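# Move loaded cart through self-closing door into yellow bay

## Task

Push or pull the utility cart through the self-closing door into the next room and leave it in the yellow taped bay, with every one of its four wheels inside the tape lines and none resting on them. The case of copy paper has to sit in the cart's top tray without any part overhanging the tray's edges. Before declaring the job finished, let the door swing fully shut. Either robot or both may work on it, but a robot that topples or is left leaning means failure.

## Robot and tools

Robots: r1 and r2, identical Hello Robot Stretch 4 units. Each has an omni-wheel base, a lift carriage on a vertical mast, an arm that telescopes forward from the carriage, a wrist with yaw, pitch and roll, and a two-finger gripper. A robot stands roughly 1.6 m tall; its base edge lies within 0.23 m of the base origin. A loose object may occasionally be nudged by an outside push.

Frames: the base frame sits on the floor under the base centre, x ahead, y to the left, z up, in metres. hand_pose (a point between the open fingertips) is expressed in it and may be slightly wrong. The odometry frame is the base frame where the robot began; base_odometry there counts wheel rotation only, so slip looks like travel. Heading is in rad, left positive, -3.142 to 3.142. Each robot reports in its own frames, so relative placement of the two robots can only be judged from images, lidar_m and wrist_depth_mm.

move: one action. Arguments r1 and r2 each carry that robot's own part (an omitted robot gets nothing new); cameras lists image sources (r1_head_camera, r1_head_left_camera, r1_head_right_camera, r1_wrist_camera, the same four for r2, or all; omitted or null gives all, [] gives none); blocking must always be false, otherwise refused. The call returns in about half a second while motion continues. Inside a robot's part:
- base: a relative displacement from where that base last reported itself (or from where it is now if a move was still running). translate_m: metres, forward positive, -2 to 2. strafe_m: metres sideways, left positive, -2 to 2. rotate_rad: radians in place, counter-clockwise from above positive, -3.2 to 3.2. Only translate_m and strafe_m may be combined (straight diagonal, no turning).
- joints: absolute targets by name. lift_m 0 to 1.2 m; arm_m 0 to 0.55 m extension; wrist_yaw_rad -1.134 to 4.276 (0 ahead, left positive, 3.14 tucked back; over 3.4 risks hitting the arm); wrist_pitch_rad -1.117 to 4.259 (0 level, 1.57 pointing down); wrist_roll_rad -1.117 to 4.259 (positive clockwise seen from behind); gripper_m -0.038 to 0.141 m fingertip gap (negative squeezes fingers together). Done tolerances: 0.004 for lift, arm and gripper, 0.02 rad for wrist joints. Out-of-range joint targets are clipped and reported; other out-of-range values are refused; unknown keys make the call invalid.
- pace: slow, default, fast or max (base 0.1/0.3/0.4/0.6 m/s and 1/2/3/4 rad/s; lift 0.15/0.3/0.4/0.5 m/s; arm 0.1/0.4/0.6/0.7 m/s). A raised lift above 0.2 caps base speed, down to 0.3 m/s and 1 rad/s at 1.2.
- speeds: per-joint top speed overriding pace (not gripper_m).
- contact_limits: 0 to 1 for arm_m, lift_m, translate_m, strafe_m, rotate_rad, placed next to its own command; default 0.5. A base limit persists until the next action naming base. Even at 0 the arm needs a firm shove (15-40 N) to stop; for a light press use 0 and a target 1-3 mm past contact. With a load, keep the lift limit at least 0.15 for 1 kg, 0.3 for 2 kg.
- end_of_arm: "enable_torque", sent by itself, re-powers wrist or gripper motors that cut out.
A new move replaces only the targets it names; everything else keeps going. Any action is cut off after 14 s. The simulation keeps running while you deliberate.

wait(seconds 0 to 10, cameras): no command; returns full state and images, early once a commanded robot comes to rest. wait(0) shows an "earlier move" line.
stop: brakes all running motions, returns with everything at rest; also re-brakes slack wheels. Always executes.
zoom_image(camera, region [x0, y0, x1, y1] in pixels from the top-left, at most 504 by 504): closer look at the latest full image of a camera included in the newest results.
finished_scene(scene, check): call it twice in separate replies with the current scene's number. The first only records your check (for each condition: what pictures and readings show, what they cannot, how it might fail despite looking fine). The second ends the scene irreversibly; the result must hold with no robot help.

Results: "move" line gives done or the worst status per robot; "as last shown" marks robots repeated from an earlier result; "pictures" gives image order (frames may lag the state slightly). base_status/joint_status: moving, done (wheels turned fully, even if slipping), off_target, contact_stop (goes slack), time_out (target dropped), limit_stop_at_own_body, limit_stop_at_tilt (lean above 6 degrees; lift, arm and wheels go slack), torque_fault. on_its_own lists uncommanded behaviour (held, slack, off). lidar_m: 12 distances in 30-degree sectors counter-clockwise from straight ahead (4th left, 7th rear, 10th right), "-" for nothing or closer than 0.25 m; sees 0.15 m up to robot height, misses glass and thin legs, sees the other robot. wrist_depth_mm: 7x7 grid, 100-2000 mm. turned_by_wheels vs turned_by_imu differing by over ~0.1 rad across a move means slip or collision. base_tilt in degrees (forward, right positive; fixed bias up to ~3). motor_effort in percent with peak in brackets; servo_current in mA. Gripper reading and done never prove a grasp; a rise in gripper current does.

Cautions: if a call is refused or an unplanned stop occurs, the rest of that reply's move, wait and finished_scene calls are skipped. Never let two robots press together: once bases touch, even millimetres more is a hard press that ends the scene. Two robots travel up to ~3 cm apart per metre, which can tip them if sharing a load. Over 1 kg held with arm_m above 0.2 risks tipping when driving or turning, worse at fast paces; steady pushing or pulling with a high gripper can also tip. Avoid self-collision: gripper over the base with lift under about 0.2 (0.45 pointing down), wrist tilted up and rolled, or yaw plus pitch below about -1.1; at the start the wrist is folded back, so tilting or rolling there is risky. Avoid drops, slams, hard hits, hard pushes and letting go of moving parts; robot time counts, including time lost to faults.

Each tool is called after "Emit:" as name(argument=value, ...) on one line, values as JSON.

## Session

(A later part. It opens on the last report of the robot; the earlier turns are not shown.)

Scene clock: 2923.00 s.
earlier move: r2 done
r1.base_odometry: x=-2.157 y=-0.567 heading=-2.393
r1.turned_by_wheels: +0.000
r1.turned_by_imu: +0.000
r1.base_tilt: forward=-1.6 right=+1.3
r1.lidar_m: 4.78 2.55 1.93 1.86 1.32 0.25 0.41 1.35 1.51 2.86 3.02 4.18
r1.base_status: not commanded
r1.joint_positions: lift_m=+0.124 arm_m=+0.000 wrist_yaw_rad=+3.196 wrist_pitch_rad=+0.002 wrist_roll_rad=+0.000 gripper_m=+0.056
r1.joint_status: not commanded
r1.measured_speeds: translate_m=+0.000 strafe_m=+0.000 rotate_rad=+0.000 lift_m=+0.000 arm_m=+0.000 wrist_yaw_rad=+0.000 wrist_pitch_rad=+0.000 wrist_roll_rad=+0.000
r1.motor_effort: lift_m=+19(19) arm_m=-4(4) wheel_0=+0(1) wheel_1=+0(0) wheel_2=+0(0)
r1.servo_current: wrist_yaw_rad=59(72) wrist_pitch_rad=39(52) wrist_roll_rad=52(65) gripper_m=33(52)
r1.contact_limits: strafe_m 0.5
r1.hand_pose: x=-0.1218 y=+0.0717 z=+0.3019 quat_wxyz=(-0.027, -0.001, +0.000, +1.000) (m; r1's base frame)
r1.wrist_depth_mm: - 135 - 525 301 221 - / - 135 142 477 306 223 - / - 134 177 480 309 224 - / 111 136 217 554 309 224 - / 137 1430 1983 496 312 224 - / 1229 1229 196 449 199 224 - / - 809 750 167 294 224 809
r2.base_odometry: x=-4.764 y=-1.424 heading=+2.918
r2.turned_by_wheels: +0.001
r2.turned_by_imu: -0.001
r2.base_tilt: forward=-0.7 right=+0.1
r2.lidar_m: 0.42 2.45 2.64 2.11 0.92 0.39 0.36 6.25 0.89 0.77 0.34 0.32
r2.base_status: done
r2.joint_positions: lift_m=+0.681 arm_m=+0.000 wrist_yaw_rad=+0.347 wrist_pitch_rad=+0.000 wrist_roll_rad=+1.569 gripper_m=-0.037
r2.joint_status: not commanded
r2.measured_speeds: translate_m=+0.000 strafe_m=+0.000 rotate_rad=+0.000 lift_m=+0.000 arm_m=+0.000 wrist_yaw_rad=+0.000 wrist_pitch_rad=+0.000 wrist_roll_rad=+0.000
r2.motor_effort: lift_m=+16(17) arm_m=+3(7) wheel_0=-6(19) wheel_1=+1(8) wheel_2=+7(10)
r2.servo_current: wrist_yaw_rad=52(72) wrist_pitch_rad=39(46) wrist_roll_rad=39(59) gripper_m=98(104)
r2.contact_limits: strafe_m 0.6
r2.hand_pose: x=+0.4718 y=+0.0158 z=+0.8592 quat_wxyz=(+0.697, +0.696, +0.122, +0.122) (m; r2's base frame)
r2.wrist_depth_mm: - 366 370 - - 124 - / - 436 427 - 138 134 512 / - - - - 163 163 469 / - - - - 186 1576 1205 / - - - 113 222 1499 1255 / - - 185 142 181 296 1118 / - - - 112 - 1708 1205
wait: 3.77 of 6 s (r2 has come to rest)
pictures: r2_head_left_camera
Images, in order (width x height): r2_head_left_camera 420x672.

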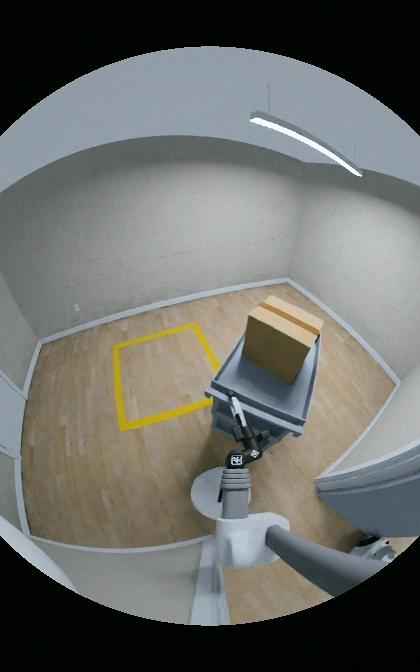

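Emit:
move(r2={"base": {"translate_m": 0.2016, "strafe_m": 0.5545}, "joints": {"wrist_yaw_rad": -0.583}, "speeds": {"wrist_yaw_rad": 0.15}, "pace": "slow", "contact_limits": {"strafe_m": 0.6}}, blocking=false, cameras=[])

Emit:
wait(seconds=8, cameras=["r2_head_left_camera"])

Scene clock: 2971.97 s.
move: r2 moving
r1.base_odometry: x=-2.157 y=-0.567 heading=-2.393
r1.turned_by_wheels: +0.000
r1.turned_by_imu: +0.000
r1.base_tilt: forward=-1.6 right=+1.2
r1.lidar_m: 4.78 2.58 1.93 1.86 1.39 0.25 0.41 1.38 1.53 2.86 2.98 4.18
r1.base_status: not commanded
r1.joint_positions: lift_m=+0.124 arm_m=+0.000 wrist_yaw_rad=+3.196 wrist_pitch_rad=+0.002 wrist_roll_rad=+0.000 gripper_m=+0.056
r1.joint_status: not commanded
r1.measured_speeds: translate_m=+0.000 strafe_m=+0.000 rotate_rad=+0.000 lift_m=+0.000 arm_m=+0.000 wrist_yaw_rad=+0.000 wrist_pitch_rad=+0.000 wrist_roll_rad=+0.000
r1.motor_effort: lift_m=+19(19) arm_m=-4(4) wheel_0=+0(1) wheel_1=+0(0) wheel_2=+0(0)
r1.servo_current: wrist_yaw_rad=39(59) wrist_pitch_rad=39(46) wrist_roll_rad=46(65) gripper_m=46(46)
r1.contact_limits: strafe_m 0.5
r1.hand_pose: x=-0.1218 y=+0.0717 z=+0.3019 quat_wxyz=(-0.027, -0.001, +0.000, +1.000) (m; r1's base frame)
r1.wrist_depth_mm: - 135 - 530 301 220 - / - 135 142 480 304 224 - / - 134 177 480 307 224 - / 111 135 216 544 309 224 - / 137 1464 - 492 312 224 - / 1205 1229 197 445 199 223 - / - 809 759 167 293 225 809
r2.base_odometry: x=-4.770 y=-1.435 heading=+2.918
r2.turned_by_wheels: +0.000
r2.turned_by_imu: +0.000
r2.base_tilt: forward=-0.7 right=+0.1
r2.lidar_m: 0.43 2.43 2.62 2.11 0.96 0.41 0.33 6.25 0.90 0.78 0.38 0.34
r2.base_status: translate_m moving; strafe_m moving
r2.joint_positions: lift_m=+0.681 arm_m=+0.000 wrist_yaw_rad=+0.293 wrist_pitch_rad=+0.000 wrist_roll_rad=+1.569 gripper_m=-0.037
r2.joint_status: wrist_yaw_rad moving
r2.measured_speeds: translate_m=+0.016 strafe_m=+0.047 rotate_rad=-0.001 lift_m=+0.000 arm_m=+0.000 wrist_yaw_rad=-0.151 wrist_pitch_rad=+0.000 wrist_roll_rad=+0.000
r2.motor_effort: lift_m=+17(17) arm_m=+3(3) wheel_0=-7(11) wheel_1=+9(9) wheel_2=-6(8)
r2.servo_current: wrist_yaw_rad=13(85) wrist_pitch_rad=46(46) wrist_roll_rad=46(52) gripper_m=98(104)
r2.contact_limits: strafe_m 0.6
r2.hand_pose: x=+0.4722 y=-0.0005 z=+0.8592 quat_wxyz=(+0.700, +0.699, +0.103, +0.103) (m; r2's base frame)
r2.wrist_depth_mm: - 364 368 - - 125 - / - 430 415 - 140 141 544 / - - - - 164 169 488 / - - - - 191 1618 1229 / - - - 116 220 1756 1229 / - - 185 142 180 289 294 / - - - 112 - 1808 1205
pictures: none
No camera images: "cameras" was empty.

Scene clock: 2978.63 s.
earlier move: r2 done
r1.base_odometry: x=-2.157 y=-0.567 heading=-2.393
r1.turned_by_wheels: +0.000
r1.turned_by_imu: +0.000
r1.base_tilt: forward=-1.6 right=+1.3
r1.lidar_m: 4.77 2.58 1.94 1.84 1.36 0.25 0.41 1.38 1.52 2.86 2.99 4.20
r1.base_status: not commanded
r1.joint_positions: lift_m=+0.124 arm_m=+0.000 wrist_yaw_rad=+3.196 wrist_pitch_rad=+0.002 wrist_roll_rad=+0.000 gripper_m=+0.056
r1.joint_status: not commanded
r1.measured_speeds: translate_m=+0.000 strafe_m=+0.000 rotate_rad=+0.000 lift_m=+0.000 arm_m=+0.000 wrist_yaw_rad=+0.000 wrist_pitch_rad=+0.000 wrist_roll_rad=+0.000
r1.motor_effort: lift_m=+19(19) arm_m=-4(4) wheel_0=+0(1) wheel_1=+0(0) wheel_2=+0(0)
r1.servo_current: wrist_yaw_rad=59(72) wrist_pitch_rad=46(52) wrist_roll_rad=52(65) gripper_m=39(52)
r1.contact_limits: strafe_m 0.5
r1.hand_pose: x=-0.1218 y=+0.0717 z=+0.3019 quat_wxyz=(-0.027, -0.001, +0.000, +1.000) (m; r1's base frame)
r1.wrist_depth_mm: - 135 - 525 301 221 - / - 135 142 480 306 223 - / - 134 177 484 309 223 - / 111 136 217 488 310 224 - / 137 1983 - 496 312 224 - / 1205 1229 197 449 199 223 - / - 809 759 167 293 225 809
r2.base_odometry: x=-5.083 y=-1.919 heading=+2.918
r2.turned_by_wheels: +0.000
r2.turned_by_imu: +0.000
r2.base_tilt: forward=-0.7 right=+0.1
r2.lidar_m: 2.07 2.03 2.17 1.68 1.63 0.95 0.69 0.69 1.41 0.30 0.28 0.31
r2.base_status: done
r2.joint_positions: lift_m=+0.681 arm_m=+0.000 wrist_yaw_rad=-0.577 wrist_pitch_rad=+0.000 wrist_roll_rad=+1.569 gripper_m=-0.037
r2.joint_status: all done
r2.measured_speeds: translate_m=+0.000 strafe_m=+0.000 rotate_rad=+0.000 lift_m=+0.000 arm_m=+0.000 wrist_yaw_rad=+0.000 wrist_pitch_rad=+0.000 wrist_roll_rad=+0.000
r2.motor_effort: lift_m=+16(17) arm_m=+2(3) wheel_0=-6(15) wheel_1=+5(10) wheel_2=-5(11)
r2.servo_current: wrist_yaw_rad=46(117) wrist_pitch_rad=33(46) wrist_roll_rad=39(65) gripper_m=98(104)
r2.contact_limits: strafe_m 0.6
r2.hand_pose: x=+0.3648 y=-0.2307 z=+0.8592 quat_wxyz=(+0.678, +0.677, -0.201, -0.202) (m; r2's base frame)
r2.wrist_depth_mm: - 366 364 - 156 - - / - 415 404 111 169 169 - / - 484 462 119 185 640 - / - - - 131 202 1618 500 / - - - 144 224 1708 1205 / - - 185 161 180 290 289 / - - - 112 271 1708 1182
wait: 6.67 of 8 s (r2 has come to rest)
pictures: r2_head_left_camera
Images, in order (width x height): r2_head_left_camera 420x672.

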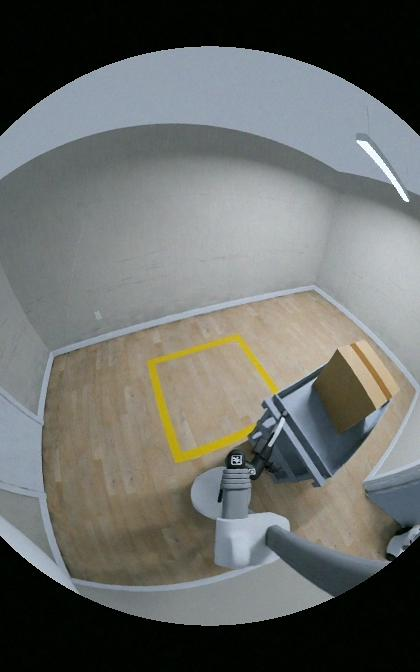

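Emit:
move(r2={"base": {"translate_m": 0.0177, "strafe_m": 0.2386}, "joints": {"wrist_yaw_rad": -0.93}, "speeds": {"wrist_yaw_rad": 0.14}, "pace": "slow", "contact_limits": {"strafe_m": 0.6}}, blocking=false, cameras=[])

Emit:
wait(seconds=5, cameras=["r2_head_left_camera"])

Scene clock: 3004.53 s.
move: r2 moving
r1.base_odometry: x=-2.157 y=-0.567 heading=-2.393
r1.turned_by_wheels: +0.000
r1.turned_by_imu: +0.000
r1.base_tilt: forward=-1.6 right=+1.3
r1.lidar_m: 4.77 2.56 1.93 1.86 1.39 0.25 0.41 1.36 1.51 2.85 3.00 4.16
r1.base_status: not commanded
r1.joint_positions: lift_m=+0.124 arm_m=+0.000 wrist_yaw_rad=+3.196 wrist_pitch_rad=+0.002 wrist_roll_rad=+0.000 gripper_m=+0.056
r1.joint_status: not commanded
r1.measured_speeds: translate_m=+0.000 strafe_m=+0.000 rotate_rad=+0.000 lift_m=+0.000 arm_m=+0.000 wrist_yaw_rad=+0.000 wrist_pitch_rad=+0.000 wrist_roll_rad=+0.000
r1.motor_effort: lift_m=+19(19) arm_m=-4(4) wheel_0=+0(1) wheel_1=+0(0) wheel_2=+0(0)
r1.servo_current: wrist_yaw_rad=46(59) wrist_pitch_rad=39(52) wrist_roll_rad=39(59) gripper_m=46(46)
r1.contact_limits: strafe_m 0.5
r1.hand_pose: x=-0.1218 y=+0.0717 z=+0.3019 quat_wxyz=(-0.027, -0.001, +0.000, +1.000) (m; r1's base frame)
r1.wrist_depth_mm: - 135 - 525 301 221 - / - 135 142 480 307 223 - / - 134 177 484 307 224 - / 111 135 217 492 310 224 - / 137 1921 - 496 312 224 - / 1205 1229 196 449 198 223 - / - 809 759 167 293 225 809
r2.base_odometry: x=-5.087 y=-1.933 heading=+2.917
r2.turned_by_wheels: -0.001
r2.turned_by_imu: +0.000
r2.base_tilt: forward=-0.6 right=+0.1
r2.lidar_m: 2.05 2.04 2.18 1.65 1.64 0.95 0.73 0.70 1.43 0.30 0.28 0.38
r2.base_status: translate_m moving; strafe_m moving
r2.joint_positions: lift_m=+0.681 arm_m=+0.000 wrist_yaw_rad=-0.634 wrist_pitch_rad=+0.000 wrist_roll_rad=+1.569 gripper_m=-0.037
r2.joint_status: wrist_yaw_rad moving
r2.measured_speeds: translate_m=+0.003 strafe_m=+0.054 rotate_rad=+0.000 lift_m=+0.000 arm_m=+0.000 wrist_yaw_rad=-0.176 wrist_pitch_rad=+0.000 wrist_roll_rad=+0.000
r2.motor_effort: lift_m=+16(17) arm_m=+2(2) wheel_0=-10(15) wheel_1=+9(9) wheel_2=-4(4)
r2.servo_current: wrist_yaw_rad=78(104) wrist_pitch_rad=39(46) wrist_roll_rad=46(59) gripper_m=91(98)
r2.contact_limits: strafe_m 0.6
r2.hand_pose: x=+0.3515 y=-0.2412 z=+0.8592 quat_wxyz=(+0.673, +0.671, -0.220, -0.221) (m; r2's base frame)
r2.wrist_depth_mm: - 370 359 - 165 - - / - 404 407 120 177 - - / - 477 455 125 190 661 - / - - - 138 207 1708 508 / - - - 150 225 1708 1281 / - - 184 165 180 1576 293 / - - - 112 270 281 1098
pictures: none
No camera images: "cameras" was empty.

Scene clock: 3007.60 s.
earlier move: r2 done
r1.base_odometry: x=-2.157 y=-0.567 heading=-2.393
r1.turned_by_wheels: +0.000
r1.turned_by_imu: +0.000
r1.base_tilt: forward=-1.6 right=+1.3
r1.lidar_m: 4.76 2.59 1.90 1.87 1.38 0.25 0.40 1.38 1.52 2.85 3.02 4.19
r1.base_status: not commanded
r1.joint_positions: lift_m=+0.124 arm_m=+0.000 wrist_yaw_rad=+3.196 wrist_pitch_rad=+0.002 wrist_roll_rad=+0.000 gripper_m=+0.056
r1.joint_status: not commanded
r1.measured_speeds: translate_m=+0.000 strafe_m=+0.000 rotate_rad=+0.000 lift_m=+0.000 arm_m=+0.000 wrist_yaw_rad=+0.000 wrist_pitch_rad=+0.000 wrist_roll_rad=+0.000
r1.motor_effort: lift_m=+19(19) arm_m=-4(4) wheel_0=+0(1) wheel_1=+0(0) wheel_2=+0(0)
r1.servo_current: wrist_yaw_rad=46(65) wrist_pitch_rad=39(52) wrist_roll_rad=59(72) gripper_m=39(52)
r1.contact_limits: strafe_m 0.5
r1.hand_pose: x=-0.1218 y=+0.0717 z=+0.3019 quat_wxyz=(-0.027, -0.001, +0.000, +1.000) (m; r1's base frame)
r1.wrist_depth_mm: - 135 - 525 301 221 - / - 135 142 480 306 223 - / - 134 177 484 309 223 - / 111 136 217 549 310 224 - / 137 - 1983 496 312 224 - / 1229 1229 196 449 199 223 - / - 798 759 167 294 225 809
r2.base_odometry: x=-5.153 y=-2.148 heading=+2.917
r2.turned_by_wheels: +0.000
r2.turned_by_imu: +0.000
r2.base_tilt: forward=-0.7 right=+0.1
r2.lidar_m: 1.94 1.94 1.95 1.44 1.42 1.11 0.82 0.82 0.87 0.30 0.29 0.37
r2.base_status: done
r2.joint_positions: lift_m=+0.681 arm_m=+0.000 wrist_yaw_rad=-0.934 wrist_pitch_rad=+0.000 wrist_roll_rad=+1.569 gripper_m=-0.037
r2.joint_status: all done
r2.measured_speeds: translate_m=+0.000 strafe_m=+0.000 rotate_rad=+0.000 lift_m=+0.000 arm_m=+0.000 wrist_yaw_rad=+0.000 wrist_pitch_rad=+0.000 wrist_roll_rad=+0.000
r2.motor_effort: lift_m=+17(17) arm_m=+2(2) wheel_0=-7(16) wheel_1=+4(10) wheel_2=-11(12)
r2.servo_current: wrist_yaw_rad=46(104) wrist_pitch_rad=33(46) wrist_roll_rad=52(59) gripper_m=91(104)
r2.contact_limits: strafe_m 0.6
r2.hand_pose: x=+0.2721 y=-0.2838 z=+0.8592 quat_wxyz=(+0.632, +0.631, -0.318, -0.319) (m; r2's base frame)
r2.wrist_depth_mm: - 402 399 149 204 - - / - 427 424 153 211 - - / - 459 449 158 216 - - / - - 480 163 223 - - / - - - 169 231 1863 496 / - - 185 172 181 1661 1255 / - - - 112 245 255 260
wait: 3.07 of 5 s (r2 has come to rest)
pictures: r2_head_left_camera
Images, in order (width x height): r2_head_left_camera 420x672.

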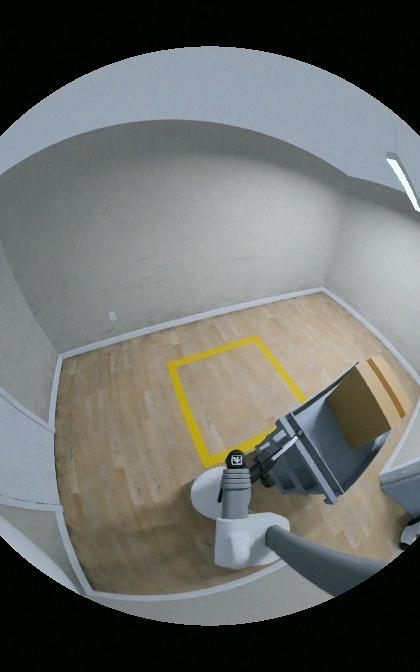

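Emit:
move(r2={"base": {"rotate_rad": -1.22}, "joints": {"wrist_yaw_rad": 0.908}, "speeds": {"wrist_yaw_rad": 0.92}, "pace": "slow", "contact_limits": {"rotate_rad": 0.6}}, blocking=false, cameras=[])

Emit:
wait(seconds=5, cameras=["r2_head_left_camera"])

Scene clock: 3022.13 s.
move: r2 moving
r1.base_odometry: x=-2.157 y=-0.567 heading=-2.393
r1.turned_by_wheels: +0.000
r1.turned_by_imu: +0.000
r1.base_tilt: forward=-1.6 right=+1.2
r1.lidar_m: 4.76 2.62 1.94 1.85 1.38 0.25 0.41 1.38 1.52 2.84 3.00 4.18
r1.base_status: not commanded
r1.joint_positions: lift_m=+0.124 arm_m=+0.000 wrist_yaw_rad=+3.196 wrist_pitch_rad=+0.002 wrist_roll_rad=+0.000 gripper_m=+0.056
r1.joint_status: not commanded
r1.measured_speeds: translate_m=+0.000 strafe_m=+0.000 rotate_rad=+0.000 lift_m=+0.000 arm_m=+0.000 wrist_yaw_rad=+0.000 wrist_pitch_rad=+0.000 wrist_roll_rad=+0.000
r1.motor_effort: lift_m=+19(19) arm_m=-4(4) wheel_0=+0(1) wheel_1=+0(0) wheel_2=+0(0)
r1.servo_current: wrist_yaw_rad=46(72) wrist_pitch_rad=46(46) wrist_roll_rad=33(59) gripper_m=46(46)
r1.contact_limits: strafe_m 0.5
r1.hand_pose: x=-0.1218 y=+0.0717 z=+0.3019 quat_wxyz=(-0.027, -0.001, +0.000, +1.000) (m; r1's base frame)
r1.wrist_depth_mm: - 135 - 530 300 221 - / - 135 143 480 307 223 - / - 134 177 484 309 224 - / 111 135 218 549 310 224 - / 137 - 1983 496 314 224 - / 1229 1205 197 449 198 223 - / - 798 759 167 293 225 798
r2.base_odometry: x=-5.153 y=-2.148 heading=+2.792
r2.turned_by_wheels: -0.125
r2.turned_by_imu: -0.121
r2.base_tilt: forward=-0.7 right=+0.0
r2.lidar_m: 2.03 1.91 1.99 1.52 1.45 1.22 0.85 0.81 0.86 0.31 0.29 0.37
r2.base_status: rotate_rad moving
r2.joint_positions: lift_m=+0.681 arm_m=+0.000 wrist_yaw_rad=-0.602 wrist_pitch_rad=+0.000 wrist_roll_rad=+1.569 gripper_m=-0.037
r2.joint_status: wrist_yaw_rad moving
r2.measured_speeds: translate_m=-0.001 strafe_m=+0.002 rotate_rad=-0.479 lift_m=+0.000 arm_m=+0.000 wrist_yaw_rad=+0.994 wrist_pitch_rad=+0.000 wrist_roll_rad=+0.000
r2.motor_effort: lift_m=+17(17) arm_m=+3(3) wheel_0=+6(8) wheel_1=+6(8) wheel_2=+3(9)
r2.servo_current: wrist_yaw_rad=312(579) wrist_pitch_rad=46(52) wrist_roll_rad=39(59) gripper_m=98(104)
r2.contact_limits: rotate_rad 0.6
r2.hand_pose: x=+0.3592 y=-0.2353 z=+0.8592 quat_wxyz=(+0.676, +0.675, -0.209, -0.210) (m; r2's base frame)
r2.wrist_depth_mm: - 375 366 113 169 - - / - 407 407 122 180 - - / - 469 455 129 193 - - / - - - 140 208 1661 512 / - - - 152 225 1661 1255 / - - 183 165 181 1576 286 / - - - 112 264 277 1118
pictures: none
No camera images: "cameras" was empty.

Scene clock: 3024.47 s.
earlier move: r2 done
r1.base_odometry: x=-2.157 y=-0.567 heading=-2.393
r1.turned_by_wheels: +0.000
r1.turned_by_imu: +0.000
r1.base_tilt: forward=-1.6 right=+1.3
r1.lidar_m: 4.76 2.57 1.94 1.86 1.40 0.25 0.40 1.35 1.51 2.86 2.98 4.19
r1.base_status: not commanded
r1.joint_positions: lift_m=+0.124 arm_m=+0.000 wrist_yaw_rad=+3.196 wrist_pitch_rad=+0.002 wrist_roll_rad=+0.000 gripper_m=+0.056
r1.joint_status: not commanded
r1.measured_speeds: translate_m=+0.000 strafe_m=+0.000 rotate_rad=+0.000 lift_m=+0.000 arm_m=+0.000 wrist_yaw_rad=+0.000 wrist_pitch_rad=+0.000 wrist_roll_rad=+0.000
r1.motor_effort: lift_m=+19(19) arm_m=-4(4) wheel_0=+0(1) wheel_1=+0(0) wheel_2=+0(0)
r1.servo_current: wrist_yaw_rad=46(72) wrist_pitch_rad=46(46) wrist_roll_rad=52(65) gripper_m=46(52)
r1.contact_limits: strafe_m 0.5
r1.hand_pose: x=-0.1218 y=+0.0717 z=+0.3019 quat_wxyz=(-0.027, -0.001, +0.000, +1.000) (m; r1's base frame)
r1.wrist_depth_mm: - 135 - 525 300 221 - / - 135 142 480 304 223 - / - 134 177 488 309 224 - / 111 136 218 549 310 224 - / 137 - - 496 312 224 - / 1229 1229 197 445 199 223 - / - 809 759 167 293 225 809
r2.base_odometry: x=-5.153 y=-2.148 heading=+1.697
r2.turned_by_wheels: -1.095
r2.turned_by_imu: -1.061
r2.base_tilt: forward=-0.7 right=+0.1
r2.lidar_m: 0.39 0.42 2.05 1.92 1.99 1.53 1.43 1.29 0.88 0.79 0.85 0.38
r2.base_status: done
r2.joint_positions: lift_m=+0.681 arm_m=+0.000 wrist_yaw_rad=+0.906 wrist_pitch_rad=+0.000 wrist_roll_rad=+1.569 gripper_m=-0.037
r2.joint_status: all done
r2.measured_speeds: translate_m=+0.000 strafe_m=+0.000 rotate_rad=+0.000 lift_m=+0.000 arm_m=+0.000 wrist_yaw_rad=+0.000 wrist_pitch_rad=+0.000 wrist_roll_rad=+0.000
r2.motor_effort: lift_m=+16(17) arm_m=-4(4) wheel_0=+1(24) wheel_1=+0(12) wheel_2=+6(15)
r2.servo_current: wrist_yaw_rad=46(618) wrist_pitch_rad=39(52) wrist_roll_rad=52(65) gripper_m=91(104)
r2.contact_limits: rotate_rad 0.6
r2.hand_pose: x=+0.4177 y=+0.1730 z=+0.8592 quat_wxyz=(+0.637, +0.635, +0.309, +0.310) (m; r2's base frame)
r2.wrist_depth_mm: - 359 - - - 118 - / - 436 421 - - 128 508 / - - - - - 153 473 / - - - - 185 1464 1229 / - - - 108 219 1537 1160 / - - 184 133 180 296 1098 / - 147 - 112 - 1708 1229
wait: 2.33 of 5 s (r2 has come to rest)
pictures: r2_head_left_camera
Images, in order (width x height): r2_head_left_camera 420x672.

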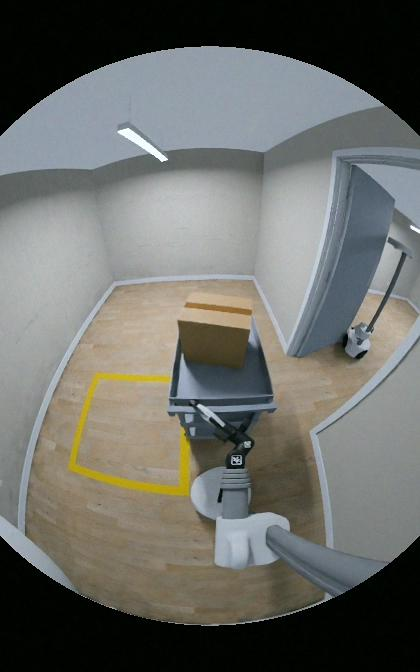

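Emit:
move(r2={"base": {"translate_m": 0.081, "strafe_m": 0.828}, "joints": {"wrist_yaw_rad": -0.272}, "speeds": {"wrist_yaw_rad": 0.15}, "pace": "slow", "contact_limits": {"strafe_m": 0.6}}, blocking=false, cameras=[])

Emit:
wait(seconds=10, cameras=["r2_head_left_camera"])

Scene clock: 3072.53 s.
move: r2 moving
r1.base_odometry: x=-2.157 y=-0.567 heading=-2.393
r1.turned_by_wheels: +0.000
r1.turned_by_imu: +0.000
r1.base_tilt: forward=-1.6 right=+1.3
r1.lidar_m: 4.78 2.59 1.96 1.87 1.37 0.25 0.38 1.36 1.50 2.85 3.02 4.16
r1.base_status: not commanded
r1.joint_positions: lift_m=+0.124 arm_m=+0.000 wrist_yaw_rad=+3.196 wrist_pitch_rad=+0.002 wrist_roll_rad=+0.000 gripper_m=+0.056
r1.joint_status: not commanded
r1.measured_speeds: translate_m=+0.000 strafe_m=+0.000 rotate_rad=+0.000 lift_m=+0.000 arm_m=+0.000 wrist_yaw_rad=+0.000 wrist_pitch_rad=+0.000 wrist_roll_rad=+0.000
r1.motor_effort: lift_m=+19(19) arm_m=-4(4) wheel_0=+0(1) wheel_1=+0(0) wheel_2=+0(0)
r1.servo_current: wrist_yaw_rad=33(59) wrist_pitch_rad=39(46) wrist_roll_rad=39(59) gripper_m=39(46)
r1.contact_limits: strafe_m 0.5
r1.hand_pose: x=-0.1218 y=+0.0717 z=+0.3019 quat_wxyz=(-0.027, -0.001, +0.000, +1.000) (m; r1's base frame)
r1.wrist_depth_mm: - 135 - 525 301 221 - / - 135 142 477 304 223 - / - 134 177 484 310 224 - / 111 136 217 549 310 224 - / 137 - - 496 312 224 - / 1229 1229 197 445 199 223 - / - 809 759 167 293 225 809
r2.base_odometry: x=-5.167 y=-2.149 heading=+1.697
r2.turned_by_wheels: +0.000
r2.turned_by_imu: +0.000
r2.base_tilt: forward=-0.7 right=+0.1
r2.lidar_m: 0.38 0.41 2.04 1.91 1.96 1.55 1.44 1.30 0.89 0.81 0.85 0.37
r2.base_status: translate_m moving; strafe_m moving
r2.joint_positions: lift_m=+0.681 arm_m=+0.000 wrist_yaw_rad=+0.855 wrist_pitch_rad=+0.000 wrist_roll_rad=+1.569 gripper_m=-0.037
r2.joint_status: wrist_yaw_rad moving
r2.measured_speeds: translate_m=+0.005 strafe_m=+0.054 rotate_rad=-0.001 lift_m=+0.000 arm_m=+0.000 wrist_yaw_rad=-0.121 wrist_pitch_rad=+0.000 wrist_roll_rad=+0.000
r2.motor_effort: lift_m=+17(17) arm_m=-4(4) wheel_0=-6(8) wheel_1=+12(13) wheel_2=-10(10)
r2.servo_current: wrist_yaw_rad=104(104) wrist_pitch_rad=39(46) wrist_roll_rad=46(52) gripper_m=98(98)
r2.contact_limits: strafe_m 0.6
r2.hand_pose: x=+0.4261 y=+0.1603 z=+0.8592 quat_wxyz=(+0.644, +0.643, +0.293, +0.293) (m; r2's base frame)
r2.wrist_depth_mm: - 351 - - 118 121 - / - 415 413 - 129 130 508 / - - - - 157 157 469 / - - - - 185 1464 1229 / - - - 105 215 1618 1160 / - - 186 132 181 294 296 / - 148 - 112 - 1661 1229
pictures: none
No camera images: "cameras" was empty.

Scene clock: 3081.53 s.
earlier move: r2 done
r1.base_odometry: x=-2.157 y=-0.567 heading=-2.393
r1.turned_by_wheels: +0.000
r1.turned_by_imu: -0.001
r1.base_tilt: forward=-1.6 right=+1.3
r1.lidar_m: 4.78 2.60 1.93 1.85 1.37 0.25 0.40 1.37 1.50 2.85 3.01 4.20
r1.base_status: not commanded
r1.joint_positions: lift_m=+0.124 arm_m=+0.000 wrist_yaw_rad=+3.196 wrist_pitch_rad=+0.002 wrist_roll_rad=+0.000 gripper_m=+0.056
r1.joint_status: not commanded
r1.measured_speeds: translate_m=+0.000 strafe_m=+0.000 rotate_rad=+0.000 lift_m=+0.000 arm_m=+0.000 wrist_yaw_rad=+0.000 wrist_pitch_rad=+0.000 wrist_roll_rad=+0.000
r1.motor_effort: lift_m=+19(19) arm_m=-4(4) wheel_0=+0(1) wheel_1=+0(0) wheel_2=+0(0)
r1.servo_current: wrist_yaw_rad=39(78) wrist_pitch_rad=39(52) wrist_roll_rad=33(72) gripper_m=39(52)
r1.contact_limits: strafe_m 0.5
r1.hand_pose: x=-0.1218 y=+0.0717 z=+0.3019 quat_wxyz=(-0.027, -0.001, +0.000, +1.000) (m; r1's base frame)
r1.wrist_depth_mm: - 135 - 525 300 221 - / - 135 142 480 304 223 - / - 135 177 484 309 224 - / 111 136 217 549 310 224 - / 137 - - 496 314 224 - / 1229 1229 197 449 199 223 - / - 809 759 167 294 224 809
r2.base_odometry: x=-5.985 y=-2.171 heading=+1.696
r2.turned_by_wheels: -0.001
r2.turned_by_imu: -0.003
r2.base_tilt: forward=-0.7 right=+0.1
r2.lidar_m: 0.41 1.74 1.17 1.12 1.15 1.48 1.55 1.62 1.76 1.64 0.32 0.33
r2.base_status: done
r2.joint_positions: lift_m=+0.681 arm_m=+0.000 wrist_yaw_rad=-0.277 wrist_pitch_rad=+0.000 wrist_roll_rad=+1.569 gripper_m=-0.037
r2.joint_status: all done
r2.measured_speeds: translate_m=+0.000 strafe_m=+0.000 rotate_rad=+0.000 lift_m=+0.000 arm_m=+0.000 wrist_yaw_rad=+0.000 wrist_pitch_rad=+0.000 wrist_roll_rad=+0.000
r2.motor_effort: lift_m=+16(17) arm_m=-4(4) wheel_0=-6(17) wheel_1=+4(13) wheel_2=-11(12)
r2.servo_current: wrist_yaw_rad=52(130) wrist_pitch_rad=39(52) wrist_roll_rad=46(65) gripper_m=98(104)
r2.contact_limits: strafe_m 0.6
r2.hand_pose: x=+0.4245 y=-0.1629 z=+0.8592 quat_wxyz=(+0.701, +0.700, -0.097, -0.098) (m; r2's base frame)
r2.wrist_depth_mm: - 370 364 - 159 - - / - 413 407 113 171 172 - / - 484 455 119 186 640 - / - - - 133 204 1708 492 / - - - 146 225 1708 1229 / - - 185 163 181 296 291 / - - - 112 271 1537 1160
wait: 9.00 of 10 s (r2 has come to rest)
pictures: r2_head_left_camera
Images, in order (width x height): r2_head_left_camera 420x672.

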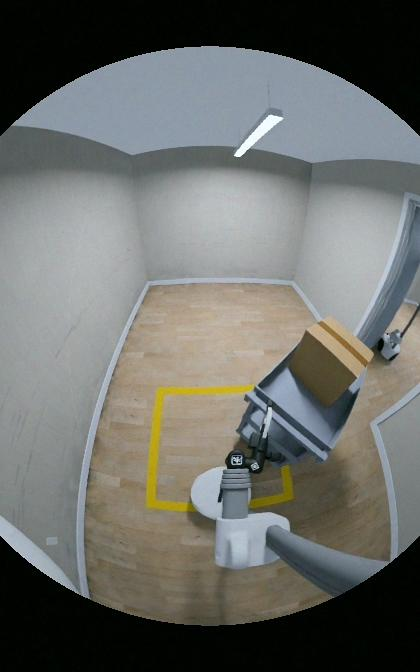

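Emit:
move(r2={"base": {"translate_m": 0.036, "strafe_m": 0.452}, "joints": {"wrist_yaw_rad": -0.499}, "speeds": {"wrist_yaw_rad": 0.06}, "pace": "slow", "contact_limits": {"strafe_m": 0.6}}, blocking=false, cameras=[])

Emit:
wait(seconds=7, cameras=["r2_head_left_camera"])

Scene clock: 3113.10 s.
move: r2 moving
r1.base_odometry: x=-2.157 y=-0.567 heading=-2.393
r1.turned_by_wheels: +0.000
r1.turned_by_imu: +0.000
r1.base_tilt: forward=-1.6 right=+1.3
r1.lidar_m: 4.76 2.59 1.94 1.86 1.38 0.25 0.43 1.38 1.51 2.84 2.99 4.21
r1.base_status: not commanded
r1.joint_positions: lift_m=+0.124 arm_m=+0.000 wrist_yaw_rad=+3.196 wrist_pitch_rad=+0.002 wrist_roll_rad=+0.000 gripper_m=+0.056
r1.joint_status: not commanded
r1.measured_speeds: translate_m=+0.000 strafe_m=+0.000 rotate_rad=+0.000 lift_m=+0.000 arm_m=+0.000 wrist_yaw_rad=+0.000 wrist_pitch_rad=+0.000 wrist_roll_rad=+0.000
r1.motor_effort: lift_m=+19(19) arm_m=-4(4) wheel_0=+0(0) wheel_1=+0(0) wheel_2=+0(0)
r1.servo_current: wrist_yaw_rad=72(72) wrist_pitch_rad=39(46) wrist_roll_rad=39(59) gripper_m=46(46)
r1.contact_limits: strafe_m 0.5
r1.hand_pose: x=-0.1218 y=+0.0717 z=+0.3019 quat_wxyz=(-0.027, -0.001, +0.000, +1.000) (m; r1's base frame)
r1.wrist_depth_mm: - 135 - 525 300 221 - / - 135 142 480 306 223 - / - 134 177 484 309 224 - / 111 135 217 549 310 224 - / 137 - - 492 312 224 - / 1229 1205 197 449 199 223 - / - 809 768 167 294 224 809
r2.base_odometry: x=-5.999 y=-2.172 heading=+1.695
r2.turned_by_wheels: -0.001
r2.turned_by_imu: -0.001
r2.base_tilt: forward=-0.7 right=+0.1
r2.lidar_m: 0.40 1.74 1.18 1.11 1.14 1.46 1.60 1.63 1.75 1.65 0.32 0.33
r2.base_status: translate_m moving; strafe_m moving
r2.joint_positions: lift_m=+0.681 arm_m=+0.000 wrist_yaw_rad=-0.301 wrist_pitch_rad=+0.000 wrist_roll_rad=+1.569 gripper_m=-0.037
r2.joint_status: wrist_yaw_rad moving
r2.measured_speeds: translate_m=+0.005 strafe_m=+0.054 rotate_rad=-0.001 lift_m=+0.000 arm_m=+0.000 wrist_yaw_rad=-0.056 wrist_pitch_rad=+0.000 wrist_roll_rad=+0.000
r2.motor_effort: lift_m=+17(17) arm_m=-3(4) wheel_0=-15(15) wheel_1=+7(8) wheel_2=-9(11)
r2.servo_current: wrist_yaw_rad=39(78) wrist_pitch_rad=33(46) wrist_roll_rad=46(59) gripper_m=98(98)
r2.contact_limits: strafe_m 0.6
r2.hand_pose: x=+0.4204 y=-0.1690 z=+0.8592 quat_wxyz=(+0.700, +0.698, -0.106, -0.106) (m; r2's base frame)
r2.wrist_depth_mm: - 373 357 - 162 - - / - 410 404 115 175 - - / - 484 459 123 190 - - / - - - 136 206 1708 496 / - - - 149 226 1708 1255 / - - 183 165 180 296 291 / - - - 112 276 1537 1160
pictures: none
No camera images: "cameras" was empty.

Scene clock: 3118.33 s.
earlier move: r2 done
r1.base_odometry: x=-2.157 y=-0.567 heading=-2.393
r1.turned_by_wheels: +0.000
r1.turned_by_imu: +0.000
r1.base_tilt: forward=-1.6 right=+1.3
r1.lidar_m: 4.75 2.59 1.94 1.84 1.36 0.25 0.41 1.37 1.48 2.84 2.98 4.22
r1.base_status: not commanded
r1.joint_positions: lift_m=+0.124 arm_m=+0.000 wrist_yaw_rad=+3.196 wrist_pitch_rad=+0.002 wrist_roll_rad=+0.000 gripper_m=+0.056
r1.joint_status: not commanded
r1.measured_speeds: translate_m=+0.000 strafe_m=+0.000 rotate_rad=+0.000 lift_m=+0.000 arm_m=+0.000 wrist_yaw_rad=+0.000 wrist_pitch_rad=+0.000 wrist_roll_rad=+0.000
r1.motor_effort: lift_m=+19(19) arm_m=-4(4) wheel_0=+0(1) wheel_1=+0(0) wheel_2=+0(0)
r1.servo_current: wrist_yaw_rad=59(72) wrist_pitch_rad=46(52) wrist_roll_rad=39(72) gripper_m=39(46)
r1.contact_limits: strafe_m 0.5
r1.hand_pose: x=-0.1218 y=+0.0717 z=+0.3019 quat_wxyz=(-0.027, -0.001, +0.000, +1.000) (m; r1's base frame)
r1.wrist_depth_mm: - 135 - 530 301 222 - / - 135 142 480 306 223 - / - 134 176 488 307 223 - / 111 135 216 549 310 224 - / 137 - - 500 312 224 - / 1229 1229 196 449 199 223 - / - 809 750 167 294 225 809
r2.base_odometry: x=-6.437 y=-2.192 heading=+1.695
r2.turned_by_wheels: +0.000
r2.turned_by_imu: -0.002
r2.base_tilt: forward=-0.7 right=+0.1
r2.lidar_m: 3.04 1.07 0.72 0.66 0.67 0.91 1.64 1.68 2.23 0.25 0.25 0.34
r2.base_status: done
r2.joint_positions: lift_m=+0.681 arm_m=+0.000 wrist_yaw_rad=-0.510 wrist_pitch_rad=+0.000 wrist_roll_rad=+1.569 gripper_m=-0.037
r2.joint_status: all done
r2.measured_speeds: translate_m=+0.000 strafe_m=+0.000 rotate_rad=+0.000 lift_m=+0.000 arm_m=+0.000 wrist_yaw_rad=+0.000 wrist_pitch_rad=+0.000 wrist_roll_rad=+0.000
r2.motor_effort: lift_m=+17(17) arm_m=-3(4) wheel_0=-9(18) wheel_1=+2(8) wheel_2=-12(14)
r2.servo_current: wrist_yaw_rad=72(98) wrist_pitch_rad=39(52) wrist_roll_rad=52(59) gripper_m=98(104)
r2.contact_limits: strafe_m 0.6
r2.hand_pose: x=+0.3799 y=-0.2171 z=+0.8592 quat_wxyz=(+0.685, +0.684, -0.178, -0.179) (m; r2's base frame)
r2.wrist_depth_mm: - - - - - - - / - - - - - - - / - - - - - - - / - - - - - - 1160 / - - - - - 289 294 / - - 180 - 167 1708 1229 / - - - 112 - 1661 1229
wait: 5.23 of 7 s (r2 has come to rest)
pictures: r2_head_left_camera
Images, in order (width x height): r2_head_left_camera 420x672.

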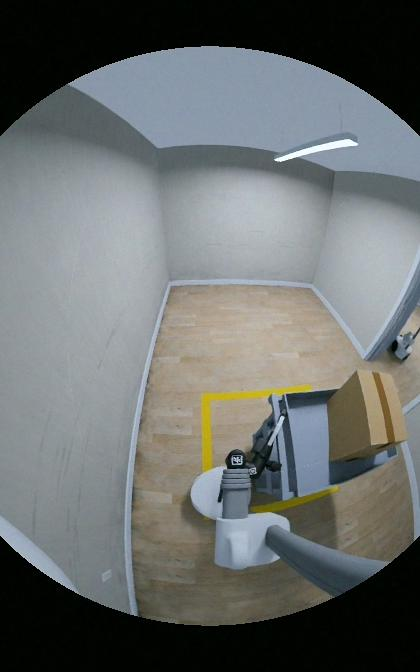

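Emit:
zoom_image(camera="r2_head_left_camera", region=[180, 370, 360, 530])

Scaled by 2.800 from the camera's 420x672 image, which has a finer 600x960 frame.

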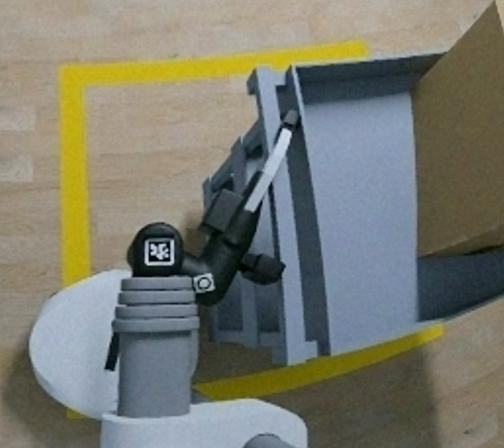

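Emit:
move(r2={"base": {"translate_m": 0.092, "strafe_m": 0.204}, "joints": {"wrist_yaw_rad": -0.64}, "speeds": {"wrist_yaw_rad": 0.06}, "pace": "slow", "contact_limits": {"strafe_m": 0.5}}, blocking=false, cameras=[])

Emit:
wait(seconds=5, cameras=["r2_head_left_camera", "r2_head_right_camera"])

Scene clock: 3206.07 s.
move: r2 moving
r1.base_odometry: x=-2.157 y=-0.567 heading=-2.393
r1.turned_by_wheels: +0.000
r1.turned_by_imu: +0.000
r1.base_tilt: forward=-1.6 right=+1.3
r1.lidar_m: 4.78 2.57 1.94 1.87 1.37 0.25 0.41 1.39 1.47 2.84 2.97 4.20
r1.base_status: not commanded
r1.joint_positions: lift_m=+0.124 arm_m=+0.000 wrist_yaw_rad=+3.196 wrist_pitch_rad=+0.002 wrist_roll_rad=+0.000 gripper_m=+0.056
r1.joint_status: not commanded
r1.measured_speeds: translate_m=+0.000 strafe_m=+0.000 rotate_rad=+0.000 lift_m=+0.000 arm_m=+0.000 wrist_yaw_rad=+0.000 wrist_pitch_rad=+0.000 wrist_roll_rad=+0.000
r1.motor_effort: lift_m=+19(19) arm_m=-4(4) wheel_0=-1(1) wheel_1=+0(0) wheel_2=+0(0)
r1.servo_current: wrist_yaw_rad=46(72) wrist_pitch_rad=39(52) wrist_roll_rad=52(72) gripper_m=39(46)
r1.contact_limits: strafe_m 0.5
r1.hand_pose: x=-0.1218 y=+0.0717 z=+0.3019 quat_wxyz=(-0.027, -0.001, +0.000, +1.000) (m; r1's base frame)
r1.wrist_depth_mm: - 135 - 530 300 221 - / - 135 142 480 306 223 - / - 134 177 484 309 224 - / 111 136 217 554 310 224 - / 137 - - 496 314 224 - / 1229 1229 196 449 198 223 - / - 798 750 167 294 225 809
r2.base_odometry: x=-6.449 y=-2.188 heading=+1.693
r2.turned_by_wheels: -0.002
r2.turned_by_imu: -0.001
r2.base_tilt: forward=-0.7 right=+0.1
r2.lidar_m: 3.02 1.04 0.71 0.64 0.66 0.88 1.66 1.67 2.23 0.25 0.25 0.37
r2.base_status: translate_m moving; strafe_m moving
r2.joint_positions: lift_m=+0.681 arm_m=+0.000 wrist_yaw_rad=-0.534 wrist_pitch_rad=+0.000 wrist_roll_rad=+1.569 gripper_m=-0.037
r2.joint_status: wrist_yaw_rad moving
r2.measured_speeds: translate_m=+0.020 strafe_m=+0.045 rotate_rad=-0.001 lift_m=+0.000 arm_m=+0.000 wrist_yaw_rad=-0.061 wrist_pitch_rad=+0.000 wrist_roll_rad=+0.000
r2.motor_effort: lift_m=+17(17) arm_m=-3(4) wheel_0=-18(18) wheel_1=+8(8) wheel_2=-13(15)
r2.servo_current: wrist_yaw_rad=59(85) wrist_pitch_rad=39(46) wrist_roll_rad=52(59) gripper_m=91(98)
r2.contact_limits: strafe_m 0.5
r2.hand_pose: x=+0.3746 y=-0.2220 z=+0.8592 quat_wxyz=(+0.683, +0.681, -0.186, -0.187) (m; r2's base frame)
r2.wrist_depth_mm: - - - - - - - / - - - - - - - / - - - - - - - / - - - - - - 1229 / - - - - - 293 294 / - - 182 117 174 1576 1229 / - - - 112 - 1661 1205
pictures: none
No camera images: "cameras" was empty.

Scene clock: 3209.07 s.
earlier move: r2 off_target
r1.base_odometry: x=-2.157 y=-0.567 heading=-2.393
r1.turned_by_wheels: +0.000
r1.turned_by_imu: +0.000
r1.base_tilt: forward=-1.6 right=+1.2
r1.lidar_m: 4.77 2.59 1.94 1.86 1.36 0.25 0.41 1.35 1.51 2.86 3.01 4.18
r1.base_status: not commanded
r1.joint_positions: lift_m=+0.124 arm_m=+0.000 wrist_yaw_rad=+3.196 wrist_pitch_rad=+0.002 wrist_roll_rad=+0.000 gripper_m=+0.056
r1.joint_status: not commanded
r1.measured_speeds: translate_m=+0.000 strafe_m=+0.000 rotate_rad=+0.000 lift_m=+0.000 arm_m=+0.000 wrist_yaw_rad=+0.000 wrist_pitch_rad=+0.000 wrist_roll_rad=+0.000
r1.motor_effort: lift_m=+19(19) arm_m=-4(4) wheel_0=+0(1) wheel_1=+0(0) wheel_2=+0(0)
r1.servo_current: wrist_yaw_rad=39(72) wrist_pitch_rad=46(52) wrist_roll_rad=59(72) gripper_m=39(52)
r1.contact_limits: strafe_m 0.5
r1.hand_pose: x=-0.1218 y=+0.0717 z=+0.3019 quat_wxyz=(-0.027, -0.001, +0.000, +1.000) (m; r1's base frame)
r1.wrist_depth_mm: - 135 - 525 301 221 - / - 135 142 480 306 223 - / - 134 177 488 309 223 - / 111 135 217 549 310 224 - / 137 - - 492 312 224 - / 1229 1229 196 449 199 223 - / - 820 759 167 293 224 809
r2.base_odometry: x=-6.651 y=-2.125 heading=+1.692
r2.turned_by_wheels: +0.000
r2.turned_by_imu: -0.004
r2.base_tilt: forward=-0.7 right=+0.1
r2.lidar_m: 2.85 0.79 0.52 0.46 0.49 0.67 1.54 1.80 2.36 0.25 0.25 0.37
r2.base_status: done
r2.joint_positions: lift_m=+0.681 arm_m=+0.000 wrist_yaw_rad=-0.667 wrist_pitch_rad=+0.000 wrist_roll_rad=+1.569 gripper_m=-0.037
r2.joint_status: wrist_yaw_rad off_target (ended at -0.667, target -0.640)
r2.measured_speeds: translate_m=+0.000 strafe_m=+0.000 rotate_rad=+0.000 lift_m=+0.000 arm_m=+0.000 wrist_yaw_rad=+0.000 wrist_pitch_rad=+0.000 wrist_roll_rad=+0.000
r2.on_its_own: wrist_yaw_rad is at rest, and its servo_current (176 mA) is outside its rest range (0 to 104 mA)
r2.motor_effort: lift_m=+17(17) arm_m=+4(4) wheel_0=-8(19) wheel_1=-2(8) wheel_2=-17(20)
r2.servo_current: wrist_yaw_rad=176(182) wrist_pitch_rad=39(46) wrist_roll_rad=52(59) gripper_m=91(104)
r2.contact_limits: strafe_m 0.5
r2.hand_pose: x=+0.3434 y=-0.2471 z=+0.8592 quat_wxyz=(+0.669, +0.668, -0.231, -0.232) (m; r2's base frame)
r2.wrist_depth_mm: - - - - - - - / - - - - - - - / - - - - - - - / - - - - - - 1160 / - - - - - 291 294 / - - 180 119 168 1661 1255 / - - - 112 - 1661 1229
wait: 3.00 of 5 s (r2 has come to rest)
pictures: r2_head_left_camera, r2_head_right_camera
Images, in order (width x height): r2_head_left_camera 420x672, r2_head_right_camera 420x672.

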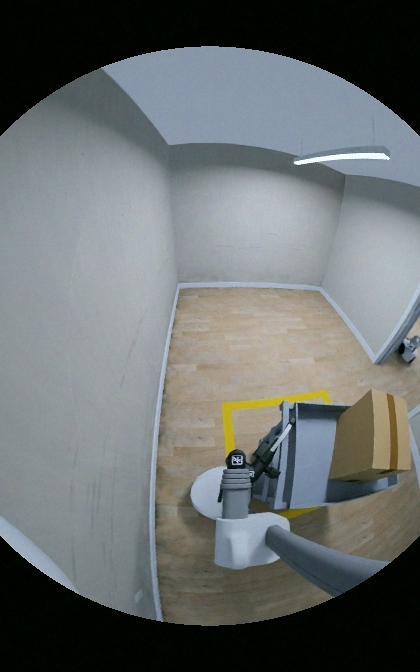

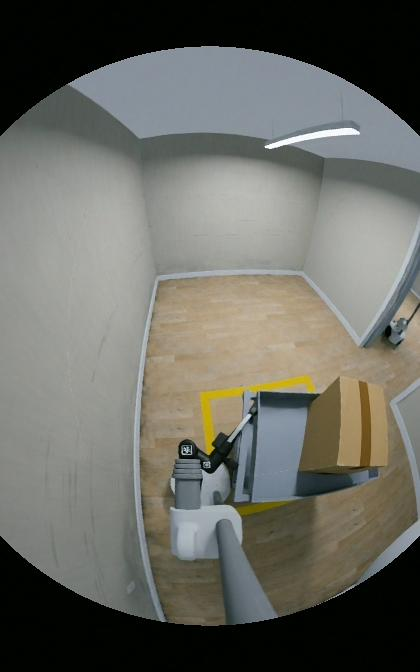

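Emit:
move(r2={"base": {"translate_m": 0.044, "strafe_m": 0.068}, "joints": {"wrist_yaw_rad": -0.74}, "speeds": {"wrist_yaw_rad": 0.08}, "pace": "slow", "contact_limits": {"strafe_m": 0.5}}, blocking=false, cameras=[])

Emit:
wait(seconds=4, cameras=["r2_head_left_camera"])

Emit:
zoom_image(camera="r2_head_left_camera", region=[200, 370, 420, 540])

Scene clock: 3238.03 s.
move: r2 moving
r1.base_odometry: x=-2.157 y=-0.567 heading=-2.393
r1.turned_by_wheels: +0.000
r1.turned_by_imu: +0.000
r1.base_tilt: forward=-1.6 right=+1.3
r1.lidar_m: 4.77 2.59 1.92 1.85 1.39 0.25 0.42 1.38 1.51 2.85 2.99 4.19
r1.base_status: not commanded
r1.joint_positions: lift_m=+0.124 arm_m=+0.000 wrist_yaw_rad=+3.196 wrist_pitch_rad=+0.002 wrist_roll_rad=+0.000 gripper_m=+0.056
r1.joint_status: not commanded
r1.measured_speeds: translate_m=+0.000 strafe_m=+0.000 rotate_rad=+0.000 lift_m=+0.000 arm_m=+0.000 wrist_yaw_rad=+0.000 wrist_pitch_rad=+0.000 wrist_roll_rad=+0.000
r1.motor_effort: lift_m=+19(19) arm_m=-4(4) wheel_0=+0(1) wheel_1=+0(0) wheel_2=+0(0)
r1.servo_current: wrist_yaw_rad=52(59) wrist_pitch_rad=39(52) wrist_roll_rad=39(59) gripper_m=46(46)
r1.contact_limits: strafe_m 0.5
r1.hand_pose: x=-0.1218 y=+0.0717 z=+0.3019 quat_wxyz=(-0.027, -0.001, +0.000, +1.000) (m; r1's base frame)
r1.wrist_depth_mm: - 135 - 525 301 221 - / - 135 142 480 307 223 - / - 134 177 484 309 224 - / 111 136 217 549 310 224 - / 137 - - 496 312 224 - / 1229 1205 197 449 199 223 - / - 809 759 167 294 225 809
r2.base_odometry: x=-6.662 y=-2.120 heading=+1.690
r2.turned_by_wheels: -0.002
r2.turned_by_imu: -0.002
r2.base_tilt: forward=-0.7 right=+0.1
r2.lidar_m: 2.86 0.76 0.52 0.46 0.47 0.60 1.49 1.79 2.36 0.25 0.25 0.38
r2.base_status: translate_m moving; strafe_m moving
r2.joint_positions: lift_m=+0.681 arm_m=+0.000 wrist_yaw_rad=-0.690 wrist_pitch_rad=+0.000 wrist_roll_rad=+1.569 gripper_m=-0.037
r2.joint_status: wrist_yaw_rad moving
r2.measured_speeds: translate_m=+0.027 strafe_m=+0.040 rotate_rad=+0.000 lift_m=+0.000 arm_m=+0.000 wrist_yaw_rad=-0.059 wrist_pitch_rad=+0.000 wrist_roll_rad=+0.000
r2.motor_effort: lift_m=+17(17) arm_m=+3(4) wheel_0=-12(13) wheel_1=+4(6) wheel_2=-19(19)
r2.servo_current: wrist_yaw_rad=59(195) wrist_pitch_rad=33(39) wrist_roll_rad=46(59) gripper_m=98(98)
r2.contact_limits: strafe_m 0.5
r2.hand_pose: x=+0.3377 y=-0.2510 z=+0.8592 quat_wxyz=(+0.666, +0.665, -0.239, -0.240) (m; r2's base frame)
r2.wrist_depth_mm: - - - - - - - / - - - - - - - / - - - - - - - / - - - - - - 1160 / - - - - - 291 294 / - - 180 117 168 1708 1205 / - - - 112 - 1661 1229
pictures: none
No camera images: "cameras" was empty.

Scene clock: 3239.60 s.
earlier move: r2 done
r1.base_odometry: x=-2.157 y=-0.567 heading=-2.393
r1.turned_by_wheels: +0.000
r1.turned_by_imu: +0.000
r1.base_tilt: forward=-1.6 right=+1.2
r1.lidar_m: 4.78 2.59 1.92 1.86 1.35 0.25 0.40 1.38 1.48 2.84 3.00 4.17
r1.base_status: not commanded
r1.joint_positions: lift_m=+0.124 arm_m=+0.000 wrist_yaw_rad=+3.196 wrist_pitch_rad=+0.002 wrist_roll_rad=+0.000 gripper_m=+0.056
r1.joint_status: not commanded
r1.measured_speeds: translate_m=+0.000 strafe_m=+0.000 rotate_rad=+0.000 lift_m=+0.000 arm_m=+0.000 wrist_yaw_rad=+0.000 wrist_pitch_rad=+0.000 wrist_roll_rad=+0.000
r1.motor_effort: lift_m=+19(19) arm_m=-4(4) wheel_0=+0(1) wheel_1=+0(0) wheel_2=+0(0)
r1.servo_current: wrist_yaw_rad=33(65) wrist_pitch_rad=39(52) wrist_roll_rad=52(72) gripper_m=46(46)
r1.contact_limits: strafe_m 0.5
r1.hand_pose: x=-0.1218 y=+0.0717 z=+0.3019 quat_wxyz=(-0.027, -0.001, +0.000, +1.000) (m; r1's base frame)
r1.wrist_depth_mm: - 135 - 530 300 221 - / - 135 142 477 306 223 - / - 134 177 480 309 224 - / 111 136 217 544 310 224 - / 137 - - 496 314 224 - / 1229 1229 197 449 198 223 - / - 809 759 167 293 225 809
r2.base_odometry: x=-6.723 y=-2.090 heading=+1.690
r2.turned_by_wheels: +0.000
r2.turned_by_imu: -0.001
r2.base_tilt: forward=-0.7 right=+0.1
r2.lidar_m: 2.59 0.71 0.44 0.40 0.44 0.57 1.35 1.88 2.39 0.25 0.25 0.36
r2.base_status: done
r2.joint_positions: lift_m=+0.681 arm_m=+0.000 wrist_yaw_rad=-0.752 wrist_pitch_rad=+0.000 wrist_roll_rad=+1.569 gripper_m=-0.037
r2.joint_status: all done
r2.measured_speeds: translate_m=+0.000 strafe_m=+0.000 rotate_rad=+0.000 lift_m=+0.000 arm_m=+0.000 wrist_yaw_rad=+0.000 wrist_pitch_rad=+0.000 wrist_roll_rad=+0.000
r2.motor_effort: lift_m=+16(17) arm_m=+4(4) wheel_0=-7(15) wheel_1=+0(6) wheel_2=-19(22)
r2.servo_current: wrist_yaw_rad=72(195) wrist_pitch_rad=33(46) wrist_roll_rad=52(65) gripper_m=98(98)
r2.contact_limits: strafe_m 0.5
r2.hand_pose: x=+0.3217 y=-0.2609 z=+0.8592 quat_wxyz=(+0.658, +0.657, -0.259, -0.260) (m; r2's base frame)
r2.wrist_depth_mm: - - - - - - - / - - - - - - - / - - - - - - 1160 / - - - - - 1499 1255 / - - - - - 294 294 / - - 182 113 175 1576 1205 / - - - 112 - 1661 1205
wait: 1.57 of 4 s (r2 has come to rest)
pictures: r2_head_left_camera
Images, in order (width x height): r2_head_left_camera 420x672.

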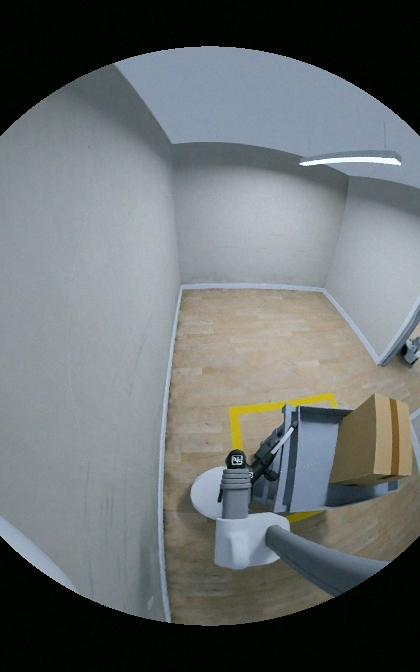

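Scaled by 2.291 from the camera's 420x672 image, which has a finer 600x960 frame.

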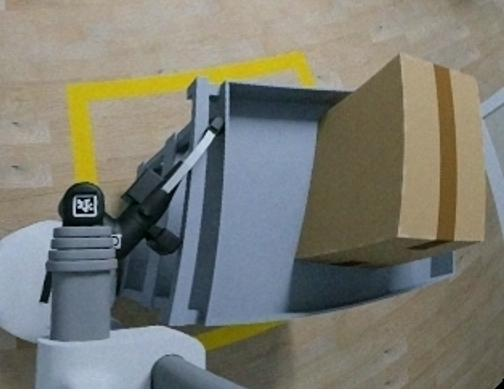

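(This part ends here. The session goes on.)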